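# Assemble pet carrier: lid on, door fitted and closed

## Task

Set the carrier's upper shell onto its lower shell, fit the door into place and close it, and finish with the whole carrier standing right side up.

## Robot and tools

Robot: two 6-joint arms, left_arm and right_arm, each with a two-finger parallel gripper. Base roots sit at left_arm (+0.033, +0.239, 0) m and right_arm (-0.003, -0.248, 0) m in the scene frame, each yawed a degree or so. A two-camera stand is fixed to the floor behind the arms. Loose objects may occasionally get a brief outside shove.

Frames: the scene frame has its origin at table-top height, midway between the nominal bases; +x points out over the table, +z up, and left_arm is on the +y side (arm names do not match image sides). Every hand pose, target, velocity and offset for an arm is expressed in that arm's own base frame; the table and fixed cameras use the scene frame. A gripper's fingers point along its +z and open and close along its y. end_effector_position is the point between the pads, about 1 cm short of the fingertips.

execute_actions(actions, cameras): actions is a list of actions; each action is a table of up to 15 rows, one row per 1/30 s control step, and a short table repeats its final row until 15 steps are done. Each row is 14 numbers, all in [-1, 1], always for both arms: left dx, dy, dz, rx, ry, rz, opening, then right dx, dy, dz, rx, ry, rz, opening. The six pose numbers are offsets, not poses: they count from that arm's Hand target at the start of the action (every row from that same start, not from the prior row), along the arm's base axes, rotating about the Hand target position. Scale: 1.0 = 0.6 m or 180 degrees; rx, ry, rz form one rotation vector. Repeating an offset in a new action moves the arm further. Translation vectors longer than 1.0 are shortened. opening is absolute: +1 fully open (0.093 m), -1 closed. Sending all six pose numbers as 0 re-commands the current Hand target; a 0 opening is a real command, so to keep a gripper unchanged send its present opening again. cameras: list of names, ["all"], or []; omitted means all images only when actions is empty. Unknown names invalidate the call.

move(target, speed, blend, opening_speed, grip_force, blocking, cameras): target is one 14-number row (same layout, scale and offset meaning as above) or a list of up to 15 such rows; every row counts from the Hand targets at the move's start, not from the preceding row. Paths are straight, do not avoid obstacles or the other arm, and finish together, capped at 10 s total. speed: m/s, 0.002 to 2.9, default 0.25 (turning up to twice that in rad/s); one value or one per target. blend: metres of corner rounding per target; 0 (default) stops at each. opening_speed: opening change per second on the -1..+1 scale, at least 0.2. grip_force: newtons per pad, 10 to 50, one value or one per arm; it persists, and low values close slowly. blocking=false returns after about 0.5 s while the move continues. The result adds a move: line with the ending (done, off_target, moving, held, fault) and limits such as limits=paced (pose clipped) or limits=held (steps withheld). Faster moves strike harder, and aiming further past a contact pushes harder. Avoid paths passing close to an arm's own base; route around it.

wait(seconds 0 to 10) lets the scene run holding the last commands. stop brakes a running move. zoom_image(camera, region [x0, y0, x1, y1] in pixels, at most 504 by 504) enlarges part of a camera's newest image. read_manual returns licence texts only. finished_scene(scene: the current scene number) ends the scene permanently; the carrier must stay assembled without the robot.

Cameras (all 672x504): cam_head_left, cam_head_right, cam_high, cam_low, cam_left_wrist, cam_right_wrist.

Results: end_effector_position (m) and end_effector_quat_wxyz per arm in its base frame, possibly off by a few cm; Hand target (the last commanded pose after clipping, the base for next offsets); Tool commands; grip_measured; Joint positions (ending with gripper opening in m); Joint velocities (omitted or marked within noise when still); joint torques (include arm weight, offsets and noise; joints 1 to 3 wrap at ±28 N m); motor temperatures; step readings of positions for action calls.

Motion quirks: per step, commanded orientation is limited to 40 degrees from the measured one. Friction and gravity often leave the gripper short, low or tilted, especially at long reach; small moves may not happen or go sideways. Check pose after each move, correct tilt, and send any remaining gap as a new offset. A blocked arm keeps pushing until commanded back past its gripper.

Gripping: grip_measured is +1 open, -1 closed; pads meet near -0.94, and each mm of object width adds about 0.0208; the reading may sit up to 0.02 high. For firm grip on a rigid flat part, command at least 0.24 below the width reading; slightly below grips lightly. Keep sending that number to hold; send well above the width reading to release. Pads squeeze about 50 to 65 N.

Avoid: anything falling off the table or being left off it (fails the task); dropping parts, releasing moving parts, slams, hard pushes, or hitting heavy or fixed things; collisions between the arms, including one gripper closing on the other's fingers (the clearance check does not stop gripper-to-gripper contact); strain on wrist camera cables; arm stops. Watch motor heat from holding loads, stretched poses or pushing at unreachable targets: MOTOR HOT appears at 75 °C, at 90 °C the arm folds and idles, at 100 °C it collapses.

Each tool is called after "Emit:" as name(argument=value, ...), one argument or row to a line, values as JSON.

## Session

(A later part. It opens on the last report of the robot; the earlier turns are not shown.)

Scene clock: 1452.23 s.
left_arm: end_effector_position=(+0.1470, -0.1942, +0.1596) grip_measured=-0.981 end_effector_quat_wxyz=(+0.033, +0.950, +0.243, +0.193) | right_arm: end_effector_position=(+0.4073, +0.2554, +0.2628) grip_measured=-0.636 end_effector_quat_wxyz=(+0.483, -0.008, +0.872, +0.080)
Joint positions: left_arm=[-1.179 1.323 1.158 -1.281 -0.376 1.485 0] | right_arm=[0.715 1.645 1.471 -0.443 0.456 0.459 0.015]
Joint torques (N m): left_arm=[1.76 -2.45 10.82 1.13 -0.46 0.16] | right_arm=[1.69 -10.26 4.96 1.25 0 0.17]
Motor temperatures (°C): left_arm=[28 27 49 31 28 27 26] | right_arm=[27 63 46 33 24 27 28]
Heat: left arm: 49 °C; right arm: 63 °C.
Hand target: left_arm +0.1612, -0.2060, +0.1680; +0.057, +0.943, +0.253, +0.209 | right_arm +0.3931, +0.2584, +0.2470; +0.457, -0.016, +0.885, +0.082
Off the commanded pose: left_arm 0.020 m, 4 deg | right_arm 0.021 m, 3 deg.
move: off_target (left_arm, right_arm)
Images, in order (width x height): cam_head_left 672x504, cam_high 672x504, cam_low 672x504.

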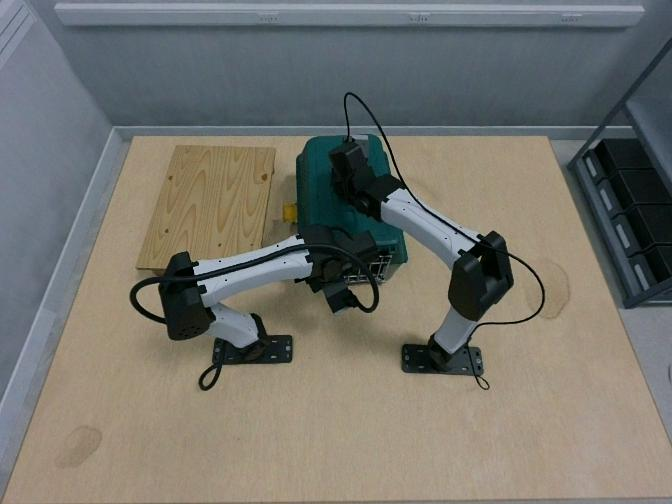

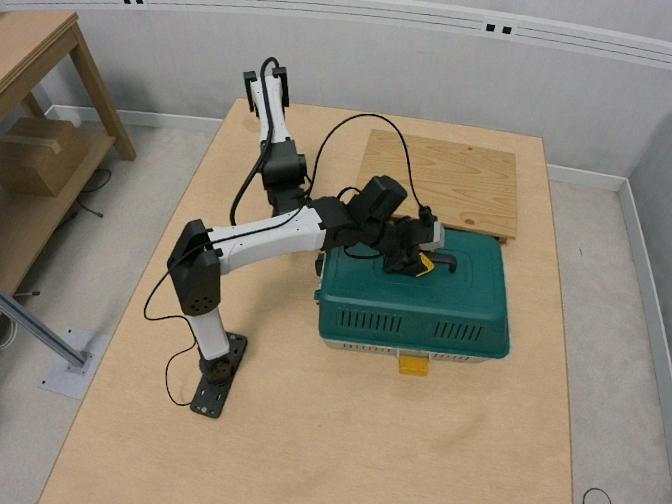

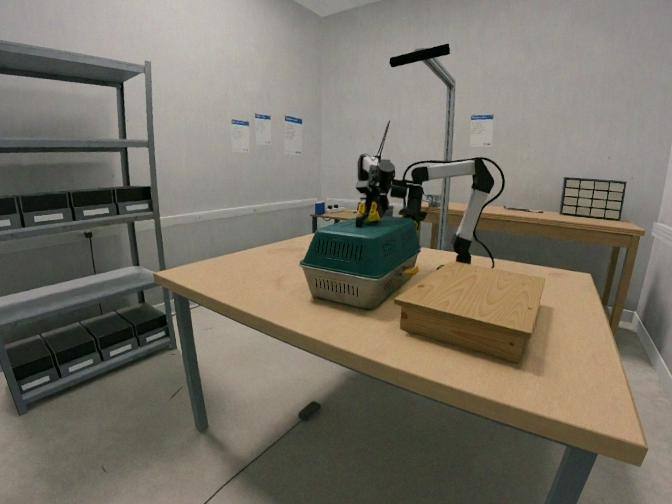

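Emit:
move(
  target=[
    [0,0,0,0,0,0,-1,-0.004,-0.004,0.05,0,0.006,0,-1],
    [0.006,0,0,0,0,0,-1,-0.01,-0.006,0.05,0,0.01,0,-1],
    [0.006,0,0,0,0,0,-1,-0.004,-0.004,-0.002,0,0.012,0,-1],
  ],
  speed=0.05,
)

Emit:
move(
  target=[
    [-0.05,0.01,0,0,0,0,-1,0,0,0,0,0,0,-1],
    [-0.14,0.022,0.272,0,0,0,-1,0,0,0,0,0,0,-1],
  ],
  speed=[0.05,0.25],
  cameras=["cam_left_wrist","cam_high","cam_low"],
)

Emit:
zoom_image(
  camera="cam_left_wrist",
  region=[400, 170, 580, 390],
)

Emit:
zoom_image(
  camera="cam_left_wrist",
  region=[150, 50, 320, 200],
)

Emit:
zoom_image(
  camera="cam_high",
  region=[300, 200, 520, 380],
)

Emit:
zoom_image(
  camera="cam_low",
  region=[260, 170, 460, 320],
)

Scene clock: 1473.83 s.
left_arm: end_effector_position=(+0.1485, -0.1943, +0.1586) grip_measured=-0.981 end_effector_quat_wxyz=(+0.031, +0.951, +0.244, +0.187) | right_arm: end_effector_position=(+0.4058, +0.2521, +0.2664) grip_measured=-0.636 end_effector_quat_wxyz=(+0.477, -0.002, +0.876, +0.078)
Joint positions: left_arm=[-1.164 1.328 1.161 -1.278 -0.36 1.498 0] | right_arm=[0.712 1.645 1.498 -0.489 0.456 0.475 0.015]
Joint torques (N m): left_arm=[1.57 -2.61 10.81 1.17 -0.6 0.18] | right_arm=[1.33 -9.84 5 1.12 -0.18 0.19]
Motor temperatures (°C): left_arm=[28 27 51 31 28 27 26] | right_arm=[27 60 45 33 24 27 28]
Heat: left arm: 51 °C; right arm: 60 °C.
Hand target: left_arm +0.1648, -0.2059, +0.1679; +0.057, +0.943, +0.253, +0.209 | right_arm +0.3907, +0.2560, +0.2459; +0.440, -0.014, +0.894, +0.083
Off the commanded pose: left_arm 0.022 m, 4 deg | right_arm 0.026 m, 5 deg.
move: off_target (left_arm, right_arm)

Scene clock: 1476.07 s.
left_arm: end_effector_position=(+0.0840, -0.1925, +0.3279) grip_measured=-0.981 end_effector_quat_wxyz=(+0.279, +0.922, +0.206, +0.174) | right_arm: end_effector_position=(+0.4057, +0.2521, +0.2656) grip_measured=-0.636 end_effector_quat_wxyz=(+0.476, -0.002, +0.876, +0.078)
Joint positions: left_arm=[-1.481 1.093 1.62 -1.55 -0.406 1.336 0] | right_arm=[0.712 1.645 1.496 -0.489 0.456 0.475 0.015]
Joint torques (N m): left_arm=[-1.16 -0.65 7.87 1.52 -0.11 0.12] | right_arm=[1.33 -9.84 5.16 1.13 -0.18 0.18]
Motor temperatures (°C): left_arm=[28 27 51 31 28 27 26] | right_arm=[27 60 45 33 24 27 28]
Heat: left arm: 51 °C; right arm: 60 °C.
Hand target: left_arm +0.0807, -0.1928, +0.3311; +0.057, +0.943, +0.253, +0.209 | right_arm +0.3907, +0.2560, +0.2459; +0.441, -0.014, +0.894, +0.083
Off the commanded pose: left_arm 0.005 m, 26 deg | right_arm 0.025 m, 5 deg.
joint sent to its limit (left arm) — joint 4 (wrist pitch), lower limit. The joint targets are off in orientation, not in position.
move: off_target (left_arm, right_arm)
Images, in order (width x height): cam_high 672x504, cam_low 672x504, cam_left_wrist 672x504.

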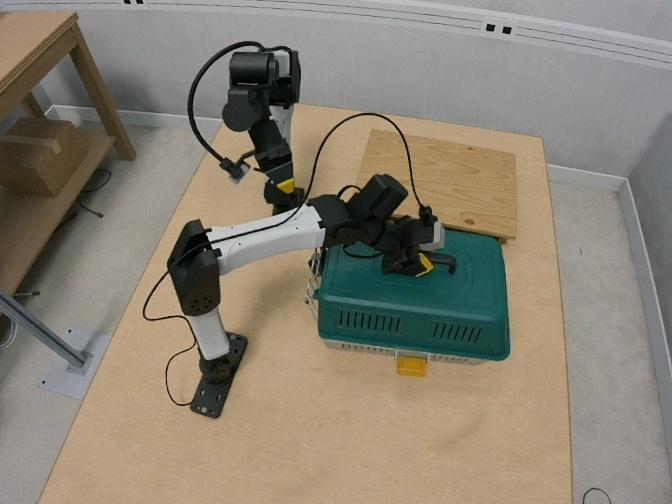

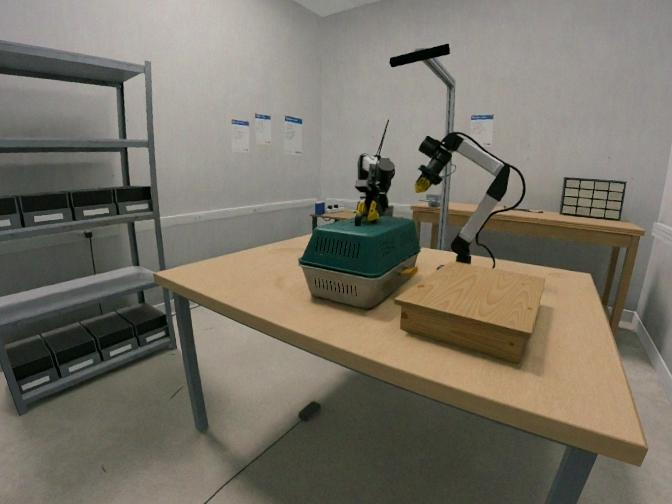

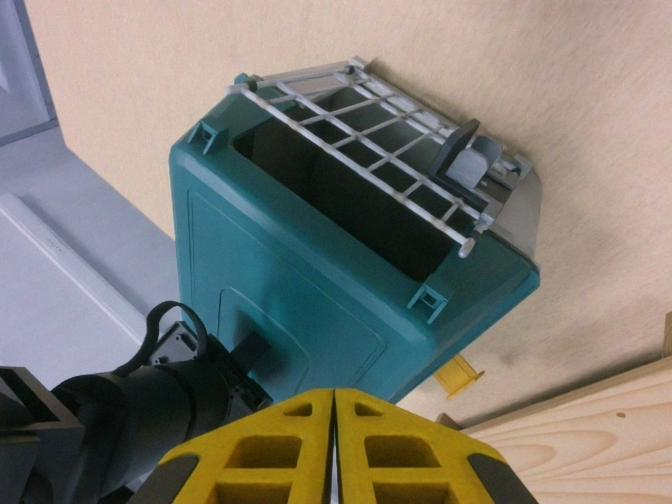

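Scaled by 2.291 from the camera's 672x504 image, which has a finer 960x720 frame.

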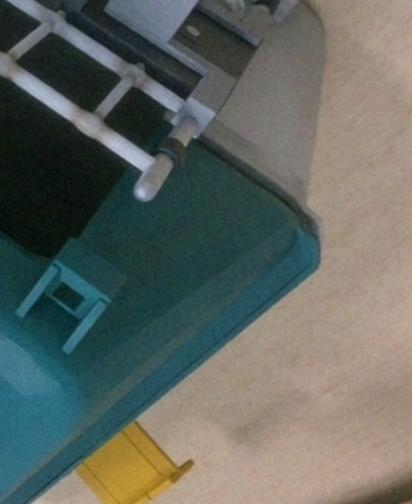

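Scaled by 2.965 from the camera's 672x504 image, which has a finer 960x720 frame.

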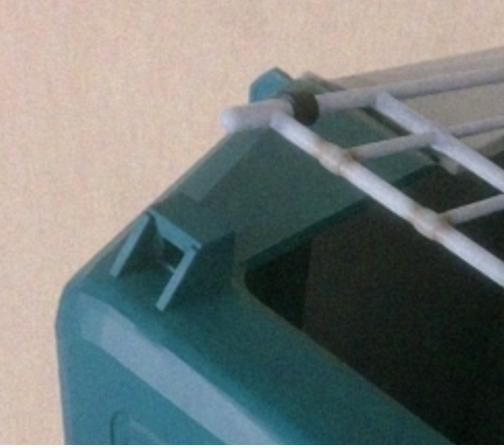

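Scaled by 2.291 from the camera's 672x504 image, which has a finer 960x720 frame.

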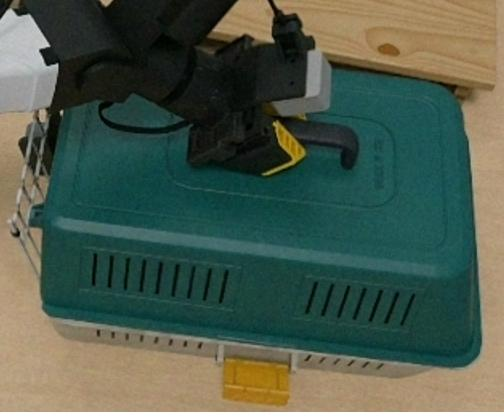

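Scaled by 2.520 from the camera's 672x504 image, which has a finer 960x720 frame.

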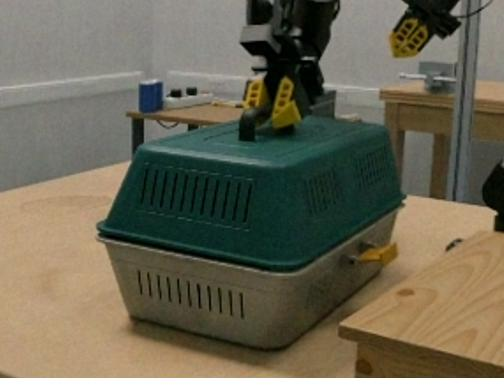

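Emit:
move(
  target=[0,0,0,0,0,0,-1,0.016,0.004,0.15,0,-0.03,0,-1],
  speed=0.08,
)

Emit:
move(
  target=[
    [0.0,0.05,-0.28,0,0,0,-1,0,0,0,0,0,0,-1],
    [0.07,-0.0217,-0.28,0,0,0,-1,0,0,0,0,0,0,-1],
    [0.118,-0.0217,-0.272,0,0,0,-1,0,0,0,0,0,0,-1],
  ],
  speed=[0.25,0.1,0.05],
)

Emit:
move(
  target=[0,0,0,0,0,0,-1,-0.014,0.003,-0.066,0,0.004,0,-1],
  speed=0.08,
  cameras=["cam_head_left","cam_high"],
)

Emit:
zoom_image(
  camera="cam_head_left",
  region=[340, 220, 420, 300],
)

Emit:
zoom_image(
  camera="cam_high",
  region=[300, 200, 520, 380],
)

Scene clock: 1497.10 s.
left_arm: end_effector_position=(+0.0840, -0.1924, +0.3278) grip_measured=-0.981 end_effector_quat_wxyz=(+0.278, +0.922, +0.206, +0.174) | right_arm: end_effector_position=(+0.3945, +0.2517, +0.3070) grip_measured=-0.636 end_effector_quat_wxyz=(+0.447, -0.026, +0.892, +0.062)
Joint positions: left_arm=[-1.481 1.093 1.62 -1.551 -0.406 1.337 0] | right_arm=[0.721 1.691 1.772 -0.793 0.438 0.459 0.015]
Joint torques (N m): left_arm=[-1.14 -0.61 7.88 1.46 -0.11 0.16] | right_arm=[0.95 -9.92 10.4 2 0.35 -0.18]
Motor temperatures (°C): left_arm=[28 27 48 31 28 27 26] | right_arm=[27 58 46 32 24 27 28]
Heat: left arm: 48 °C; right arm: 58 °C.
Hand target: left_arm +0.0807, -0.1927, +0.3311; +0.057, +0.943, +0.253, +0.208 | right_arm +0.4003, +0.2585, +0.3359; +0.482, -0.018, +0.872, +0.082
Off the commanded pose: left_arm 0.005 m, 26 deg | right_arm 0.030 m, 5 deg.
joint sent to its limit (left arm) — joint 4 (wrist pitch), lower limit. The joint targets are off in orientation, not in position.
move: off_target (left_arm, right_arm)

Scene clock: 1500.83 s.
left_arm: end_effector_position=(+0.1426, -0.1937, +0.1596) grip_measured=-0.981 end_effector_quat_wxyz=(+0.032, +0.947, +0.247, +0.204) | right_arm: end_effector_position=(+0.3980, +0.2520, +0.3131) grip_measured=-0.636 end_effector_quat_wxyz=(+0.459, -0.021, +0.886, +0.063)
Joint positions: left_arm=[-1.213 1.319 1.15 -1.29 -0.401 1.442 0] | right_arm=[0.721 1.691 1.775 -0.77 0.452 0.457 0.015]
Joint torques (N m): left_arm=[1.18 -2.88 10.89 1 -0.26 0.16] | right_arm=[0.92 -9.68 10.3 1.81 0.23 -0.17]
Motor temperatures (°C): left_arm=[28 27 48 31 28 27 26] | right_arm=[27 58 48 33 24 27 28]
Heat: left arm: 48 °C; right arm: 58 °C.
Hand target: left_arm +0.1515, -0.2057, +0.1679; +0.056, +0.943, +0.253, +0.209 | right_arm +0.4002, +0.2585, +0.3358; +0.482, -0.018, +0.872, +0.082
Off the commanded pose: left_arm 0.017 m, 3 deg | right_arm 0.024 m, 4 deg.
move: off_target (left_arm, right_arm)

Scene clock: 1501.80 s.
left_arm: end_effector_position=(+0.1426, -0.1940, +0.1594) grip_measured=-0.981 end_effector_quat_wxyz=(+0.033, +0.947, +0.247, +0.202) | right_arm: end_effector_position=(+0.4011, +0.2570, +0.2709) grip_measured=-0.636 end_effector_quat_wxyz=(+0.454, -0.021, +0.889, +0.059)
Joint positions: left_arm=[-1.211 1.319 1.15 -1.289 -0.398 1.443 0] | right_arm=[0.727 1.685 1.607 -0.626 0.459 0.465 0.015]
Joint torques (N m): left_arm=[1.05 -2.89 10.91 0.98 -0.29 0.17] | right_arm=[1.83 -13.79 7.13 1.75 0.25 -0.05]
Motor temperatures (°C): left_arm=[28 27 48 31 28 27 26] | right_arm=[27 59 48 33 24 27 28]
Heat: left arm: 48 °C; right arm: 59 °C.
Hand target: left_arm +0.1515, -0.2057, +0.1679; +0.057, +0.943, +0.253, +0.209 | right_arm +0.3919, +0.2603, +0.2963; +0.477, -0.017, +0.875, +0.082
Off the commanded pose: left_arm 0.017 m, 3 deg | right_arm 0.027 m, 4 deg.
move: off_target (left_arm, right_arm)
Images, in order (width x height): cam_head_left 672x504, cam_high 672x504.

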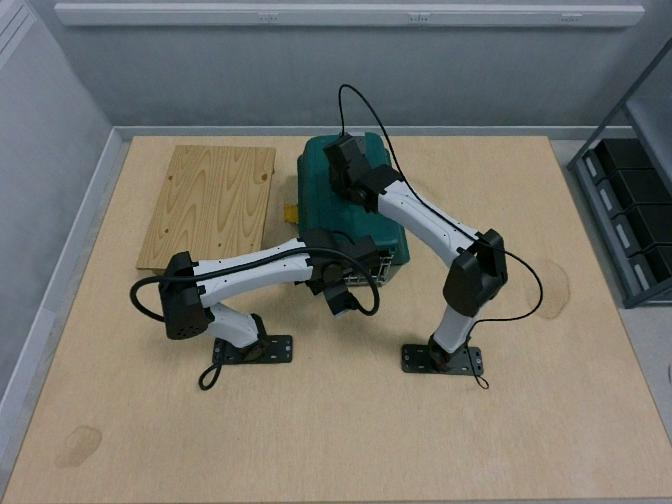

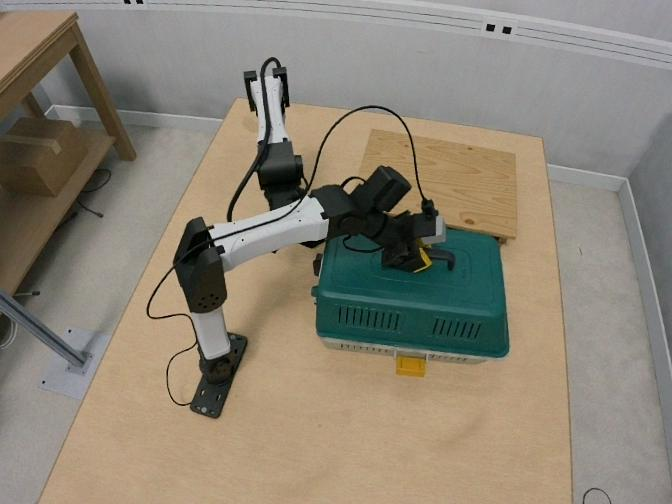

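Scaled by 6.300 from the camera's 672x504 image, which has a finer 960x720 frame.

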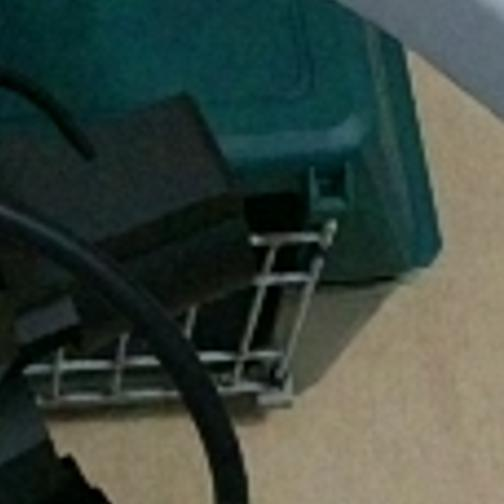

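Scaled by 2.291 from the camera's 672x504 image, which has a finer 960x720 frame.

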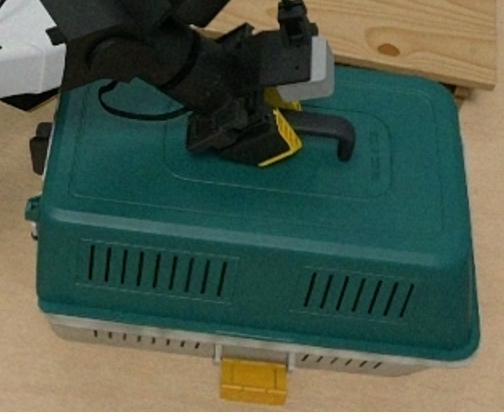

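Emit:
move(
  target=[0,0,0,0,0,0,-1,-0.006,-0.003,-0.028,0,0,0,-1],
  speed=0.08,
)

Emit:
move(
  target=[0,0,0,0,0,0,-1,0.008,-0.006,-0.05,0,0.008,0,-1],
  speed=0.06,
)

Emit:
move(
  target=[
    [-0.05,0.01,0,0,0,0,-1,0,0,0,0,0,0,-1],
    [-0.118,0.022,0.272,0,0,0,-1,0,0,0,0,0,0,-1],
  ],
  speed=[0.05,0.25],
  cameras=["cam_left_wrist","cam_high","cam_low"],
)

Emit:
zoom_image(
  camera="cam_left_wrist",
  region=[400, 230, 500, 330],
)

Emit:
zoom_image(
  camera="cam_left_wrist",
  region=[170, 90, 270, 190],
)

Emit:
zoom_image(
  camera="cam_high",
  region=[300, 200, 520, 380],
)

Emit:
zoom_image(
  camera="cam_low",
  region=[260, 170, 460, 320],
)

Scene clock: 1514.77 s.
left_arm: end_effector_position=(+0.1423, -0.1941, +0.1593) grip_measured=-0.981 end_effector_quat_wxyz=(+0.033, +0.947, +0.247, +0.201) | right_arm: end_effector_position=(+0.3997, +0.2544, +0.2700) grip_measured=-0.636 end_effector_quat_wxyz=(+0.472, -0.013, +0.879, +0.070)
Joint positions: left_arm=[-1.211 1.319 1.15 -1.289 -0.396 1.443 0] | right_arm=[0.727 1.645 1.525 -0.537 0.466 0.465 0.015]
Joint torques (N m): left_arm=[1.03 -2.88 10.91 0.98 -0.31 0.17] | right_arm=[2.15 -12.12 6.22 1.58 0.2 -0.03]
Motor temperatures (°C): left_arm=[28 27 48 31 28 27 26] | right_arm=[27 61 47 34 24 27 28]
Heat: left arm: 48 °C; right arm: 61 °C.
Hand target: left_arm +0.1515, -0.2057, +0.1679; +0.057, +0.943, +0.253, +0.209 | right_arm +0.3883, +0.2585, +0.2794; +0.477, -0.017, +0.875, +0.082
Off the commanded pose: left_arm 0.017 m, 3 deg | right_arm 0.015 m, 2 deg.
move: off_target (left_arm, right_arm)

Scene clock: 1515.67 s.
left_arm: end_effector_position=(+0.1423, -0.1942, +0.1593) grip_measured=-0.981 end_effector_quat_wxyz=(+0.033, +0.947, +0.247, +0.201) | right_arm: end_effector_position=(+0.4031, +0.2538, +0.2630) grip_measured=-0.636 end_effector_quat_wxyz=(+0.488, -0.008, +0.870, +0.079)
Joint positions: left_arm=[-1.211 1.319 1.15 -1.289 -0.395 1.443 0] | right_arm=[0.722 1.627 1.445 -0.429 0.468 0.458 0.015]
Joint torques (N m): left_arm=[1.02 -2.88 10.91 0.98 -0.32 0.17] | right_arm=[0.77 -10.03 5.12 1.37 -0.07 0.05]
Motor temperatures (°C): left_arm=[28 27 48 31 28 27 26] | right_arm=[27 61 47 34 24 27 28]
Heat: left arm: 48 °C; right arm: 61 °C.
Hand target: left_arm +0.1515, -0.2057, +0.1679; +0.057, +0.943, +0.253, +0.209 | right_arm +0.3931, +0.2549, +0.2495; +0.466, -0.017, +0.881, +0.083
Off the commanded pose: left_arm 0.017 m, 3 deg | right_arm 0.017 m, 3 deg.
move: off_target (left_arm, right_arm)

Scene clock: 1518.03 s.
left_arm: end_effector_position=(+0.0846, -0.1921, +0.3279) grip_measured=-0.981 end_effector_quat_wxyz=(+0.278, +0.921, +0.206, +0.176) | right_arm: end_effector_position=(+0.4031, +0.2538, +0.2630) grip_measured=-0.636 end_effector_quat_wxyz=(+0.488, -0.008, +0.870, +0.079)
Joint positions: left_arm=[-1.481 1.092 1.619 -1.55 -0.409 1.337 0] | right_arm=[0.722 1.627 1.445 -0.429 0.468 0.458 0.015]
Joint torques (N m): left_arm=[-1.2 -0.64 7.94 1.42 -0.07 0.13] | right_arm=[0.8 -10.03 5.11 1.37 -0.07 0.05]
Motor temperatures (°C): left_arm=[28 27 48 31 28 27 26] | right_arm=[27 60 47 33 24 27 28]
Heat: left arm: 48 °C; right arm: 60 °C.
Hand target: left_arm +0.0807, -0.1925, +0.3312; +0.057, +0.943, +0.253, +0.209 | right_arm +0.3931, +0.2549, +0.2495; +0.466, -0.017, +0.881, +0.082
Off the commanded pose: left_arm 0.005 m, 26 deg | right_arm 0.017 m, 3 deg.
joint sent to its limit (left arm) — joint 4 (wrist pitch), lower limit. The joint targets are off in orientation, not in position.
move: off_target (left_arm, right_arm)
Images, in order (width x height): cam_high 672x504, cam_low 672x504, cam_left_wrist 672x504.

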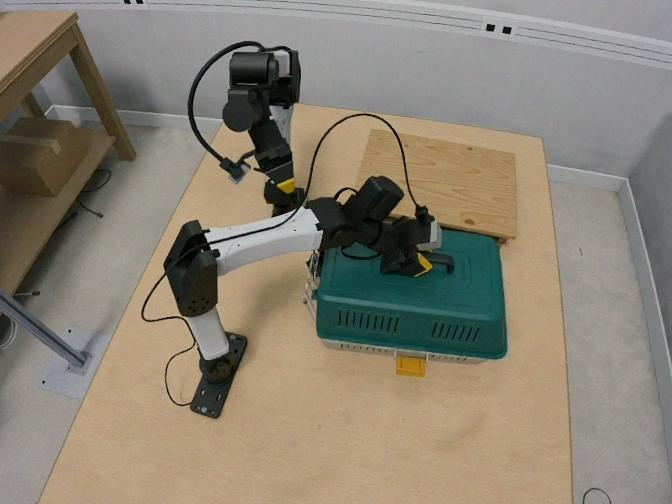

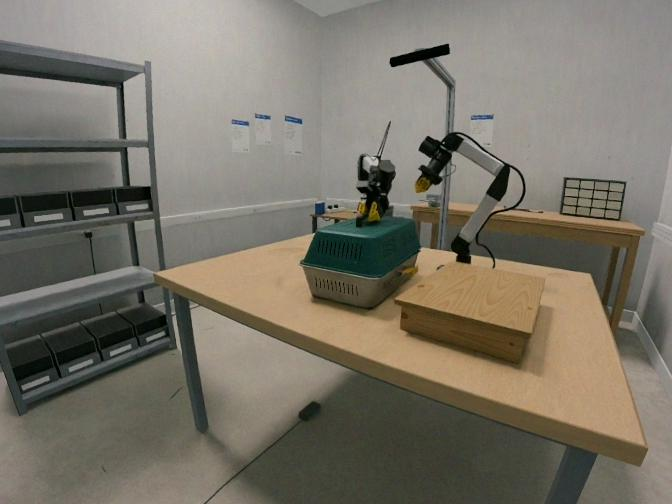

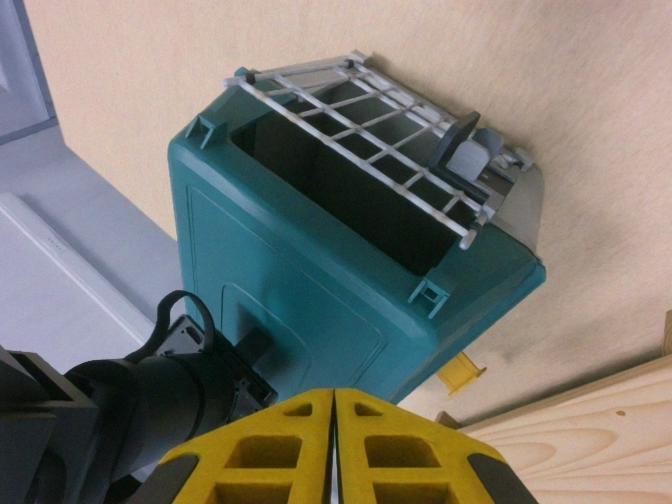

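Scaled by 5.040 from the camera's 672x504 image, which has a finer 960x720 frame.

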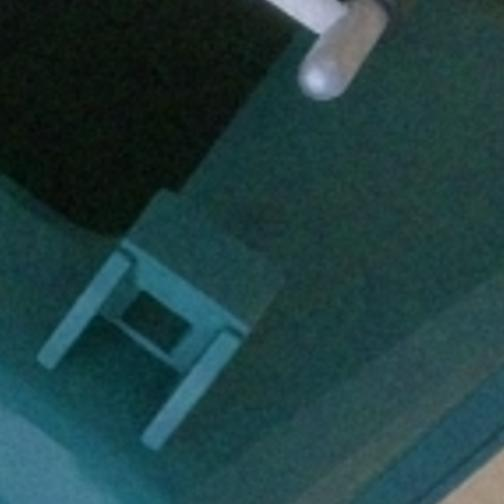

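Scaled by 5.040 from the camera's 672x504 image, which has a finer 960x720 frame.

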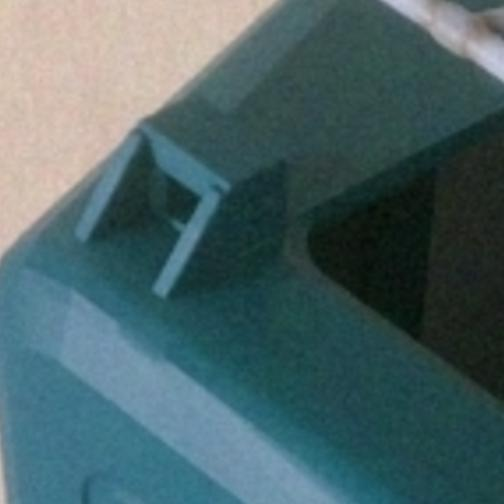

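Scaled by 2.291 from the camera's 672x504 image, which has a finer 960x720 frame.

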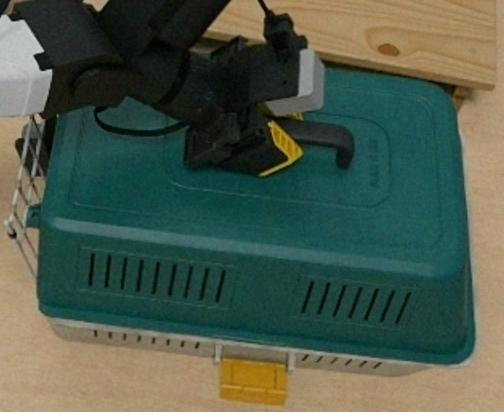

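Scaled by 2.520 from the camera's 672x504 image, which has a finer 960x720 frame.

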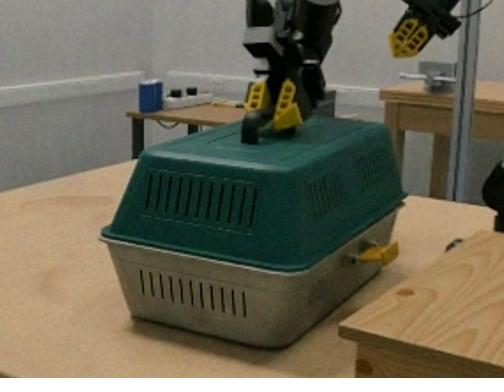

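Emit:
move(
  target=[0,0,0,0,0,0,-1,0.012,0.008,0.15,0,-0.016,0,-1],
  speed=0.08,
)

Emit:
move(
  target=[
    [0.0,0.05,-0.28,0,0,0,-1,0,0,0,0,0,0,-1],
    [0.07,-0.0217,-0.28,0,0,0,-1,0,0,0,0,0,0,-1],
    [0.126,-0.0217,-0.272,0,0,0,-1,0,0,0,0,0,0,-1],
  ],
  speed=[0.25,0.1,0.05],
)

Emit:
move(
  target=[0,0,0,0,0,0,-1,-0.014,0.003,-0.066,0,0.002,0,-1],
  speed=0.08,
  cameras=["cam_head_left","cam_high"],
)

Emit:
zoom_image(
  camera="cam_head_left",
  region=[340, 220, 420, 300],
)

Emit:
zoom_image(
  camera="cam_high",
  region=[290, 250, 350, 310],
)

Scene clock: 1540.37 s.
left_arm: end_effector_position=(+0.0846, -0.1920, +0.3278) grip_measured=-0.981 end_effector_quat_wxyz=(+0.278, +0.922, +0.206, +0.176) | right_arm: end_effector_position=(+0.3957, +0.2518, +0.3107) grip_measured=-0.636 end_effector_quat_wxyz=(+0.454, -0.026, +0.889, +0.060)
Joint positions: left_arm=[-1.481 1.092 1.619 -1.551 -0.409 1.338 0] | right_arm=[0.723 1.691 1.776 -0.786 0.449 0.454 0.015]
Joint torques (N m): left_arm=[-1.17 -0.64 7.92 1.45 -0.08 0.16] | right_arm=[1.18 -9.95 10.37 2 0.33 -0.17]
Motor temperatures (°C): left_arm=[28 27 48 31 28 27 26] | right_arm=[27 59 47 32 24 27 28]
Heat: left arm: 48 °C; right arm: 59 °C.
Hand target: left_arm +0.0807, -0.1925, +0.3312; +0.057, +0.943, +0.253, +0.209 | right_arm +0.4003, +0.2597, +0.3395; +0.488, -0.018, +0.869, +0.082
Off the commanded pose: left_arm 0.005 m, 26 deg | right_arm 0.030 m, 5 deg.
joint sent to its limit (left arm) — joint 4 (wrist pitch), lower limit. The joint targets are off in orientation, not in position.
move: off_target (left_arm, right_arm)

Scene clock: 1544.23 s.
left_arm: end_effector_position=(+0.1457, -0.1932, +0.1599) grip_measured=-0.981 end_effector_quat_wxyz=(+0.031, +0.948, +0.246, +0.201) | right_arm: end_effector_position=(+0.4005, +0.2522, +0.3200) grip_measured=-0.636 end_effector_quat_wxyz=(+0.471, -0.019, +0.880, +0.063)
Joint positions: left_arm=[-1.194 1.321 1.154 -1.286 -0.393 1.463 0] | right_arm=[0.723 1.691 1.783 -0.753 0.468 0.448 0.015]
Joint torques (N m): left_arm=[1.33 -2.78 10.77 1.08 -0.31 0.19] | right_arm=[1.16 -9.62 10.13 1.74 0.15 -0.13]
Motor temperatures (°C): left_arm=[28 27 48 31 28 27 26] | right_arm=[27 59 48 33 24 27 28]
Heat: left arm: 48 °C; right arm: 59 °C.
Hand target: left_arm +0.1564, -0.2055, +0.1679; +0.057, +0.943, +0.253, +0.209 | right_arm +0.4003, +0.2597, +0.3394; +0.488, -0.019, +0.869, +0.082
Off the commanded pose: left_arm 0.018 m, 3 deg | right_arm 0.021 m, 3 deg.
move: off_target (left_arm, right_arm)

Scene clock: 1545.30 s.
left_arm: end_effector_position=(+0.1459, -0.1932, +0.1598) grip_measured=-0.981 end_effector_quat_wxyz=(+0.031, +0.948, +0.246, +0.200) | right_arm: end_effector_position=(+0.4034, +0.2577, +0.2760) grip_measured=-0.636 end_effector_quat_wxyz=(+0.467, -0.019, +0.882, +0.058)
Joint positions: left_arm=[-1.193 1.321 1.154 -1.286 -0.392 1.464 0] | right_arm=[0.73 1.682 1.602 -0.598 0.477 0.456 0.015]
Joint torques (N m): left_arm=[1.24 -2.77 10.77 1.07 -0.32 0.18] | right_arm=[1.99 -13.89 7.05 1.68 0.19 -0.05]
Motor temperatures (°C): left_arm=[28 27 48 31 28 27 26] | right_arm=[27 59 48 33 24 27 28]
Heat: left arm: 48 °C; right arm: 59 °C.
Hand target: left_arm +0.1563, -0.2054, +0.1679; +0.057, +0.943, +0.253, +0.208 | right_arm +0.3919, +0.2614, +0.2998; +0.485, -0.018, +0.871, +0.082
Off the commanded pose: left_arm 0.018 m, 3 deg | right_arm 0.027 m, 4 deg.
move: off_target (left_arm, right_arm)
Images, in order (width x height): cam_head_left 672x504, cam_high 672x504.

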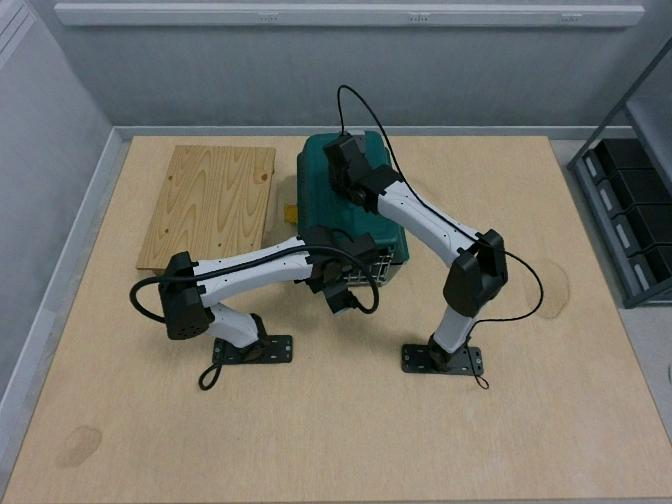

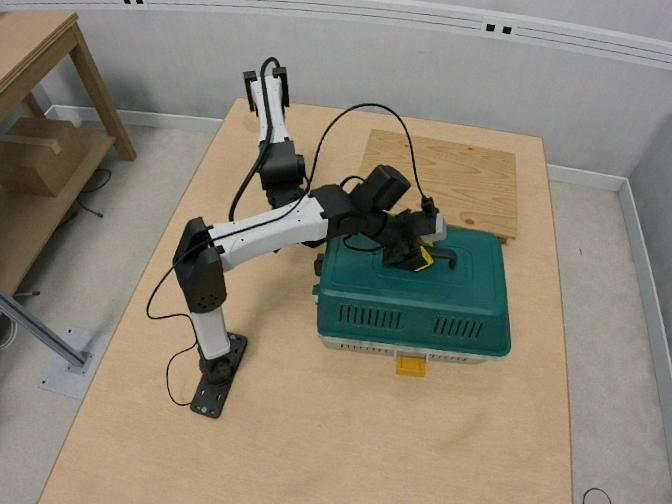

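Scaled by 6.300 from the camera's 672x504 image, which has a finer 960x720 frame.

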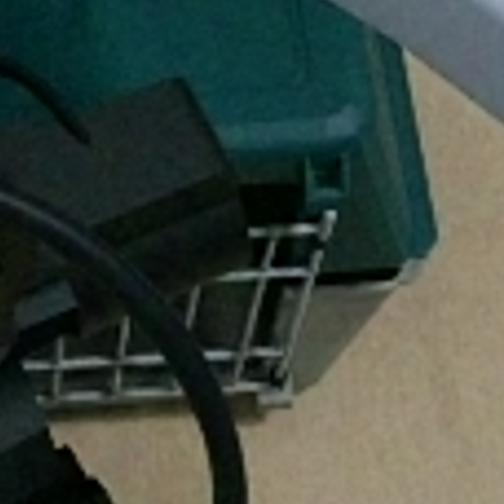

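Scaled by 8.400 from the camera's 672x504 image, which has a finer 960x720 frame.

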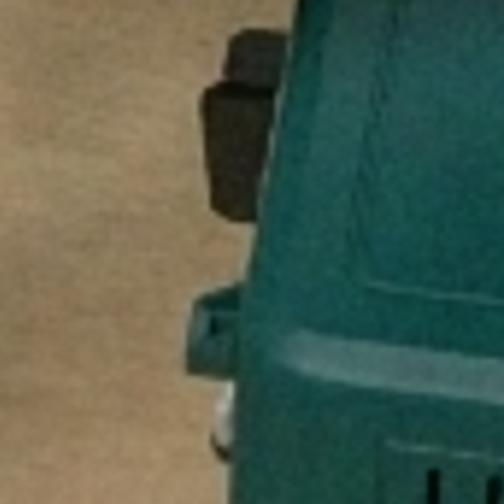

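Emit:
move(
  target=[0,0,0,0,0,0,-1,0,-0.002,-0.02,0,0,0,-1],
  speed=0.08,
  cameras=["cam_head_left","cam_high"],
)

Emit:
zoom_image(
  camera="cam_high",
  region=[290, 250, 350, 310],
)

Emit:
zoom_image(
  camera="cam_head_left",
  region=[340, 220, 420, 300],
)

Scene clock: 1565.50 s.
left_arm: end_effector_position=(+0.1459, -0.1932, +0.1598) grip_measured=-0.981 end_effector_quat_wxyz=(+0.031, +0.948, +0.246, +0.200) | right_arm: end_effector_position=(+0.4033, +0.2573, +0.2684) grip_measured=-0.636 end_effector_quat_wxyz=(+0.472, -0.017, +0.879, +0.062)
Joint positions: left_arm=[-1.193 1.321 1.154 -1.286 -0.392 1.464 0] | right_arm=[0.73 1.667 1.545 -0.541 0.478 0.456 0.015]
Joint torques (N m): left_arm=[1.22 -2.77 10.77 1.07 -0.32 0.18] | right_arm=[1.8 -13.5 6.87 1.65 0.16 -0.07]
Motor temperatures (°C): left_arm=[28 27 49 31 28 27 26] | right_arm=[27 67 49 35 24 27 28]
Heat: left arm: 49 °C; right arm: 67 °C.
Hand target: left_arm +0.1563, -0.2054, +0.1679; +0.057, +0.943, +0.253, +0.208 | right_arm +0.3919, +0.2602, +0.2878; +0.485, -0.018, +0.871, +0.082
Off the commanded pose: left_arm 0.018 m, 3 deg | right_arm 0.023 m, 3 deg.
move: off_target (left_arm, right_arm)
Images, in order (width x height): cam_head_left 672x504, cam_high 672x504.

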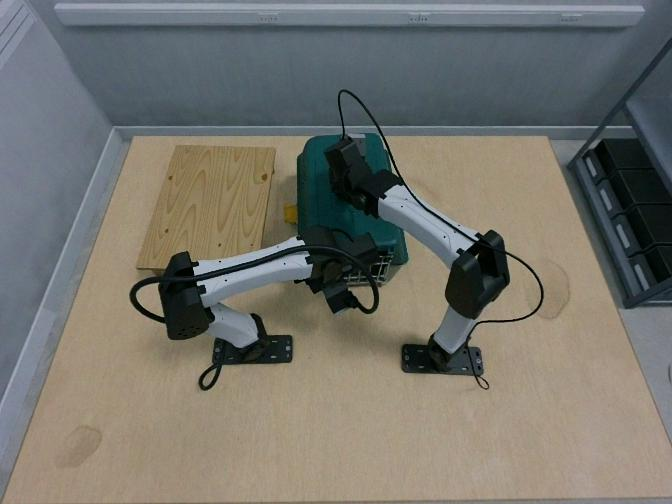

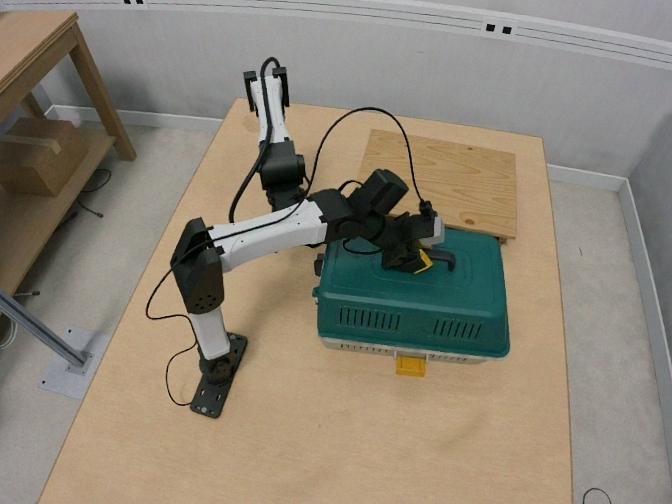

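Scaled by 8.400 from the camera's 672x504 image, which has a finer 960x720 frame.

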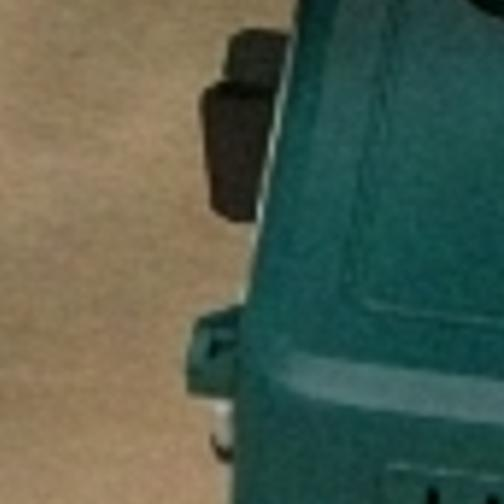

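Scaled by 6.300 from the camera's 672x504 image, which has a finer 960x720 frame.

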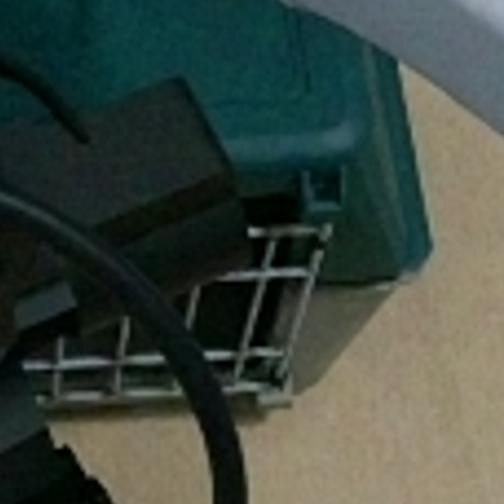

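Emit:
move(
  target=[0,0,0,0,0,0,-1,0,-0.003,-0.06,0,0.006,0,-1],
  speed=0.06,
  cameras=["cam_head_left","cam_high","cam_low"],
)

Emit:
zoom_image(
  camera="cam_high",
  region=[290, 250, 350, 310],
)

Emit:
zoom_image(
  camera="cam_high",
  region=[300, 200, 520, 380],
)

Emit:
zoom_image(
  camera="cam_low",
  region=[260, 170, 460, 320],
)

Scene clock: 1575.23 s.
left_arm: end_effector_position=(+0.1460, -0.1936, +0.1598) grip_measured=-0.981 end_effector_quat_wxyz=(+0.032, +0.948, +0.246, +0.200) | right_arm: end_effector_position=(+0.4044, +0.2557, +0.2644) grip_measured=-0.636 end_effector_quat_wxyz=(+0.499, -0.007, +0.863, +0.076)
Joint positions: left_arm=[-1.193 1.321 1.154 -1.284 -0.391 1.464 0] | right_arm=[0.73 1.627 1.431 -0.393 0.491 0.448 0.015]
Joint torques (N m): left_arm=[1.22 -2.77 10.76 1.06 -0.32 0.18] | right_arm=[1.26 -10.43 5.11 1.37 -0.08 0.1]
Motor temperatures (°C): left_arm=[28 27 49 31 28 27 26] | right_arm=[27 65 49 34 24 27 28]
Heat: left arm: 49 °C; right arm: 65 °C.
Hand target: left_arm +0.1564, -0.2054, +0.1679; +0.057, +0.943, +0.253, +0.209 | right_arm +0.3920, +0.2584, +0.2519; +0.477, -0.017, +0.875, +0.082
Off the commanded pose: left_arm 0.018 m, 3 deg | right_arm 0.018 m, 3 deg.
move: off_target (left_arm, right_arm)
Images, in order (width x height): cam_head_left 672x504, cam_high 672x504, cam_low 672x504.

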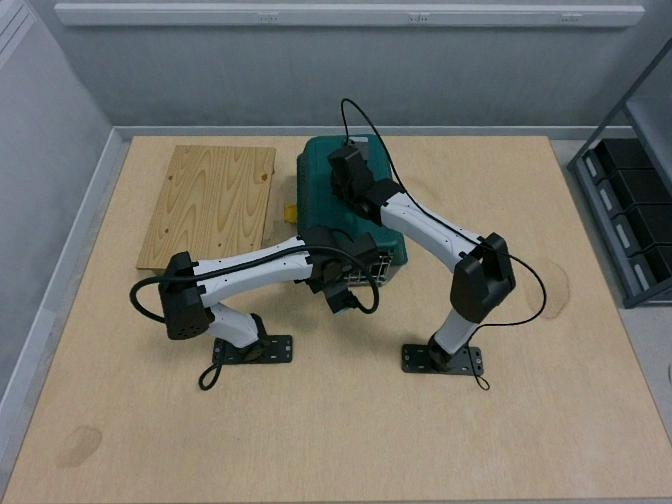

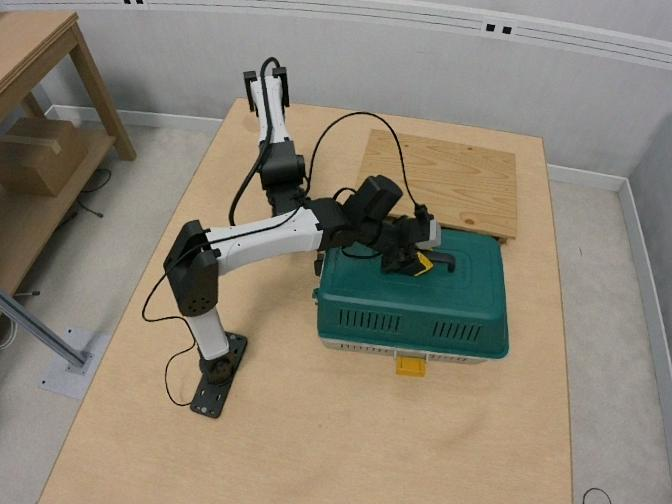

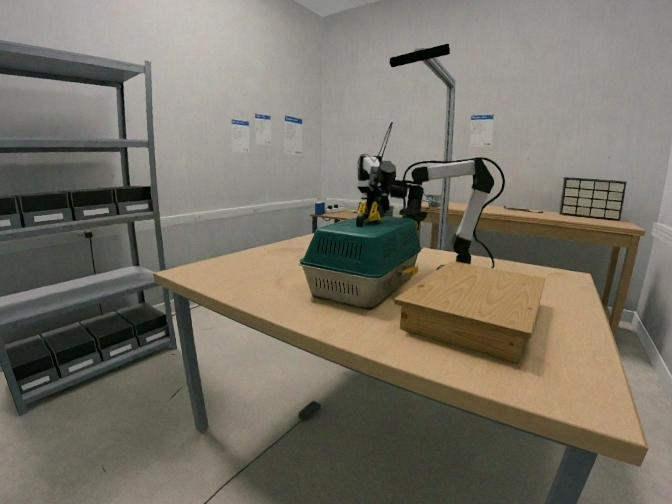

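Scaled by 8.400 from the camera's 672x504 image, which has a finer 960x720 frame.

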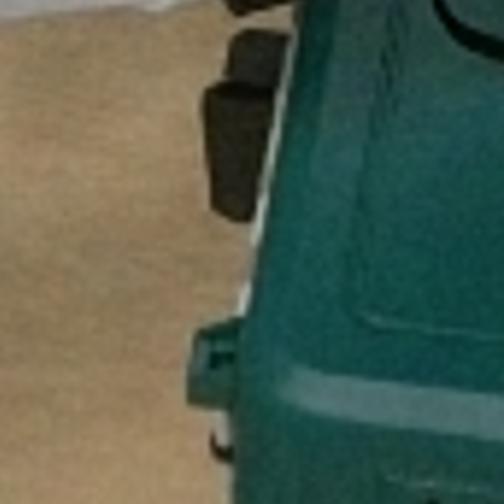

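Scaled by 2.291 from the camera's 672x504 image, which has a finer 960x720 frame.

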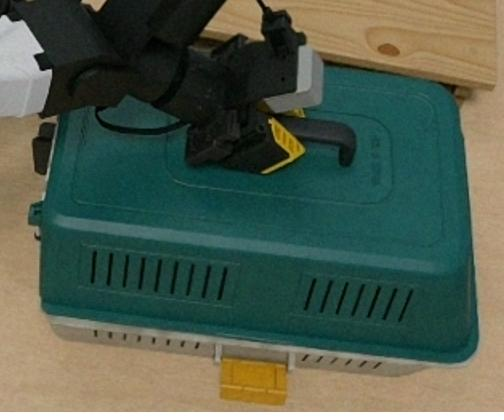

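Scaled by 2.520 from the camera's 672x504 image, which has a finer 960x720 frame.

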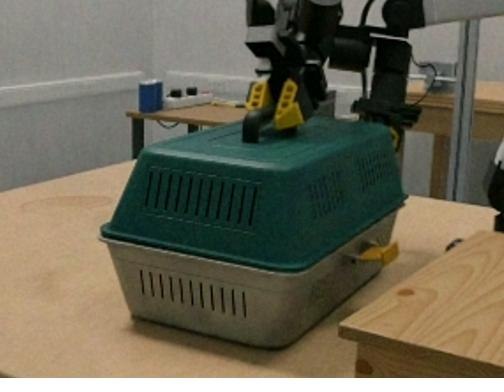

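Emit:
move(
  target=[
    [0,0,0,0,0,0,-1,0.006,-0.004,0.03,0,0.004,0,-1],
    [0,0,0,0,0,0,-1,0.006,-0.016,0.03,0.006,0.006,0,-1],
    [0,0,0,0,0,0,-1,0.006,-0.016,-0.015,0.01,0.008,0,-1],
  ],
  speed=0.04,
  cameras=["cam_head_left","cam_high","cam_low"],
)

Emit:
zoom_image(
  camera="cam_high",
  region=[290, 250, 350, 310],
)

Emit:
zoom_image(
  camera="cam_high",
  region=[300, 200, 520, 380],
)

Emit:
zoom_image(
  camera="cam_low",
  region=[260, 170, 460, 320],
)

Scene clock: 1587.77 s.
left_arm: end_effector_position=(+0.1460, -0.1944, +0.1597) grip_measured=-0.981 end_effector_quat_wxyz=(+0.034, +0.948, +0.247, +0.199) | right_arm: end_effector_position=(+0.4059, +0.2526, +0.2646) grip_measured=-0.636 end_effector_quat_wxyz=(+0.500, -0.001, +0.860, +0.097)
Joint positions: left_arm=[-1.192 1.321 1.154 -1.281 -0.388 1.465 0] | right_arm=[0.71 1.607 1.397 -0.353 0.449 0.458 0.015]
Joint torques (N m): left_arm=[1.17 -2.76 10.76 1.03 -0.35 0.17] | right_arm=[-0.24 -9.77 4.72 1.21 -0.2 0.12]
Motor temperatures (°C): left_arm=[28 27 49 31 28 27 26] | right_arm=[27 63 47 34 24 27 28]
Heat: left arm: 49 °C; right arm: 63 °C.
Hand target: left_arm +0.1563, -0.2055, +0.1679; +0.057, +0.943, +0.253, +0.209 | right_arm +0.3955, +0.2488, +0.2431; +0.466, -0.009, +0.879, +0.096
Off the commanded pose: left_arm 0.017 m, 3 deg | right_arm 0.024 m, 5 deg.
move: off_target (left_arm, right_arm)
Images, in order (width x height): cam_head_left 672x504, cam_high 672x504, cam_low 672x504.

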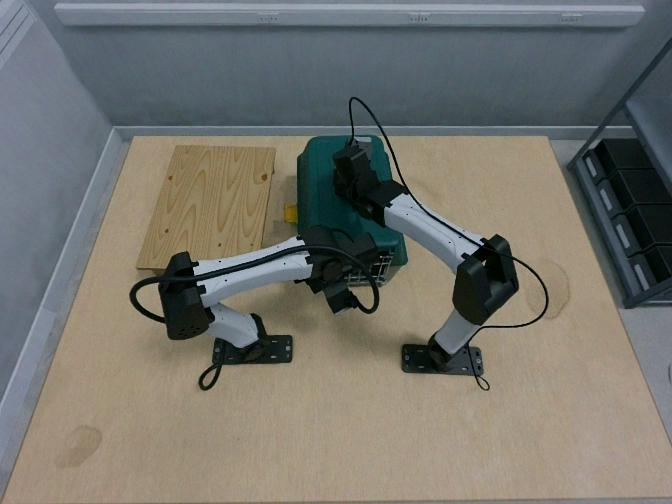

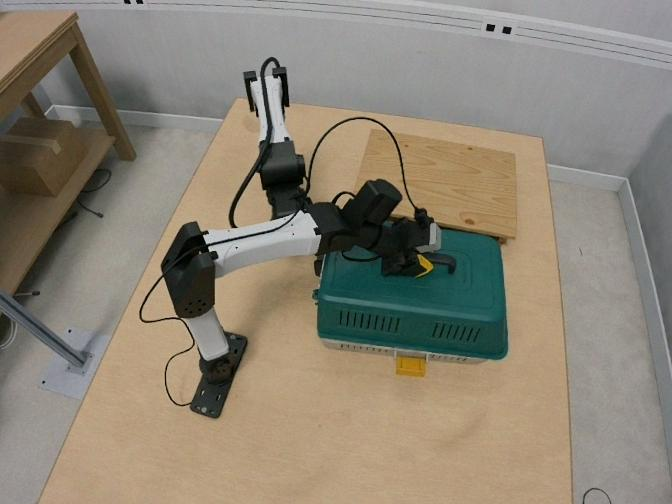

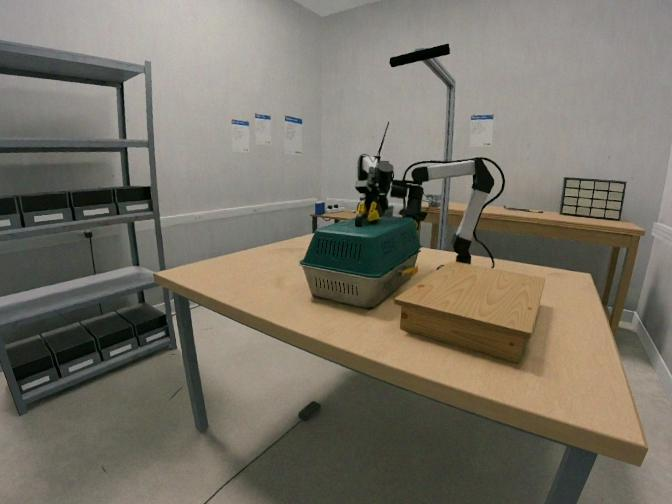

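Scaled by 8.400 from the camera's 672x504 image, which has a finer 960x720 frame.

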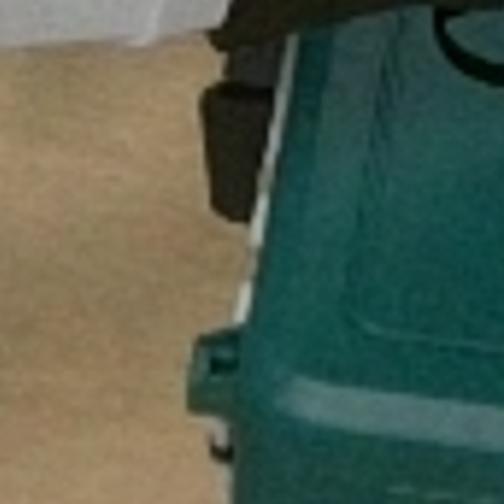

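Scaled by 2.291 from the camera's 672x504 image, which has a finer 960x720 frame.

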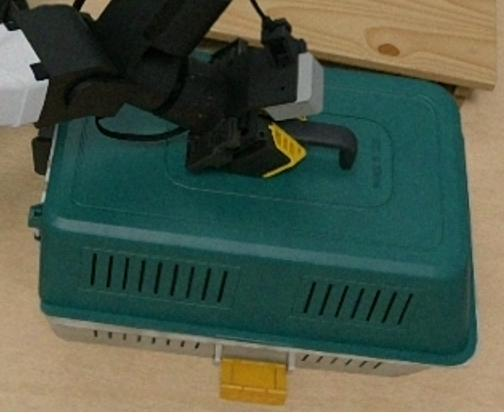

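Scaled by 2.520 from the camera's 672x504 image, which has a finer 960x720 frame.

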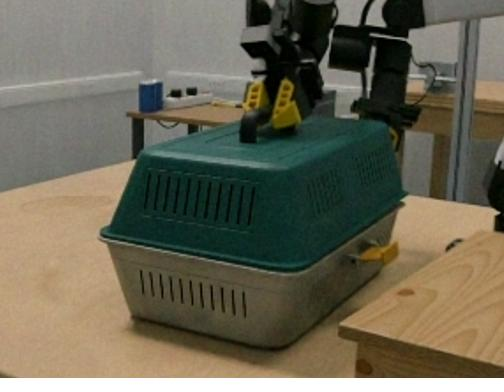

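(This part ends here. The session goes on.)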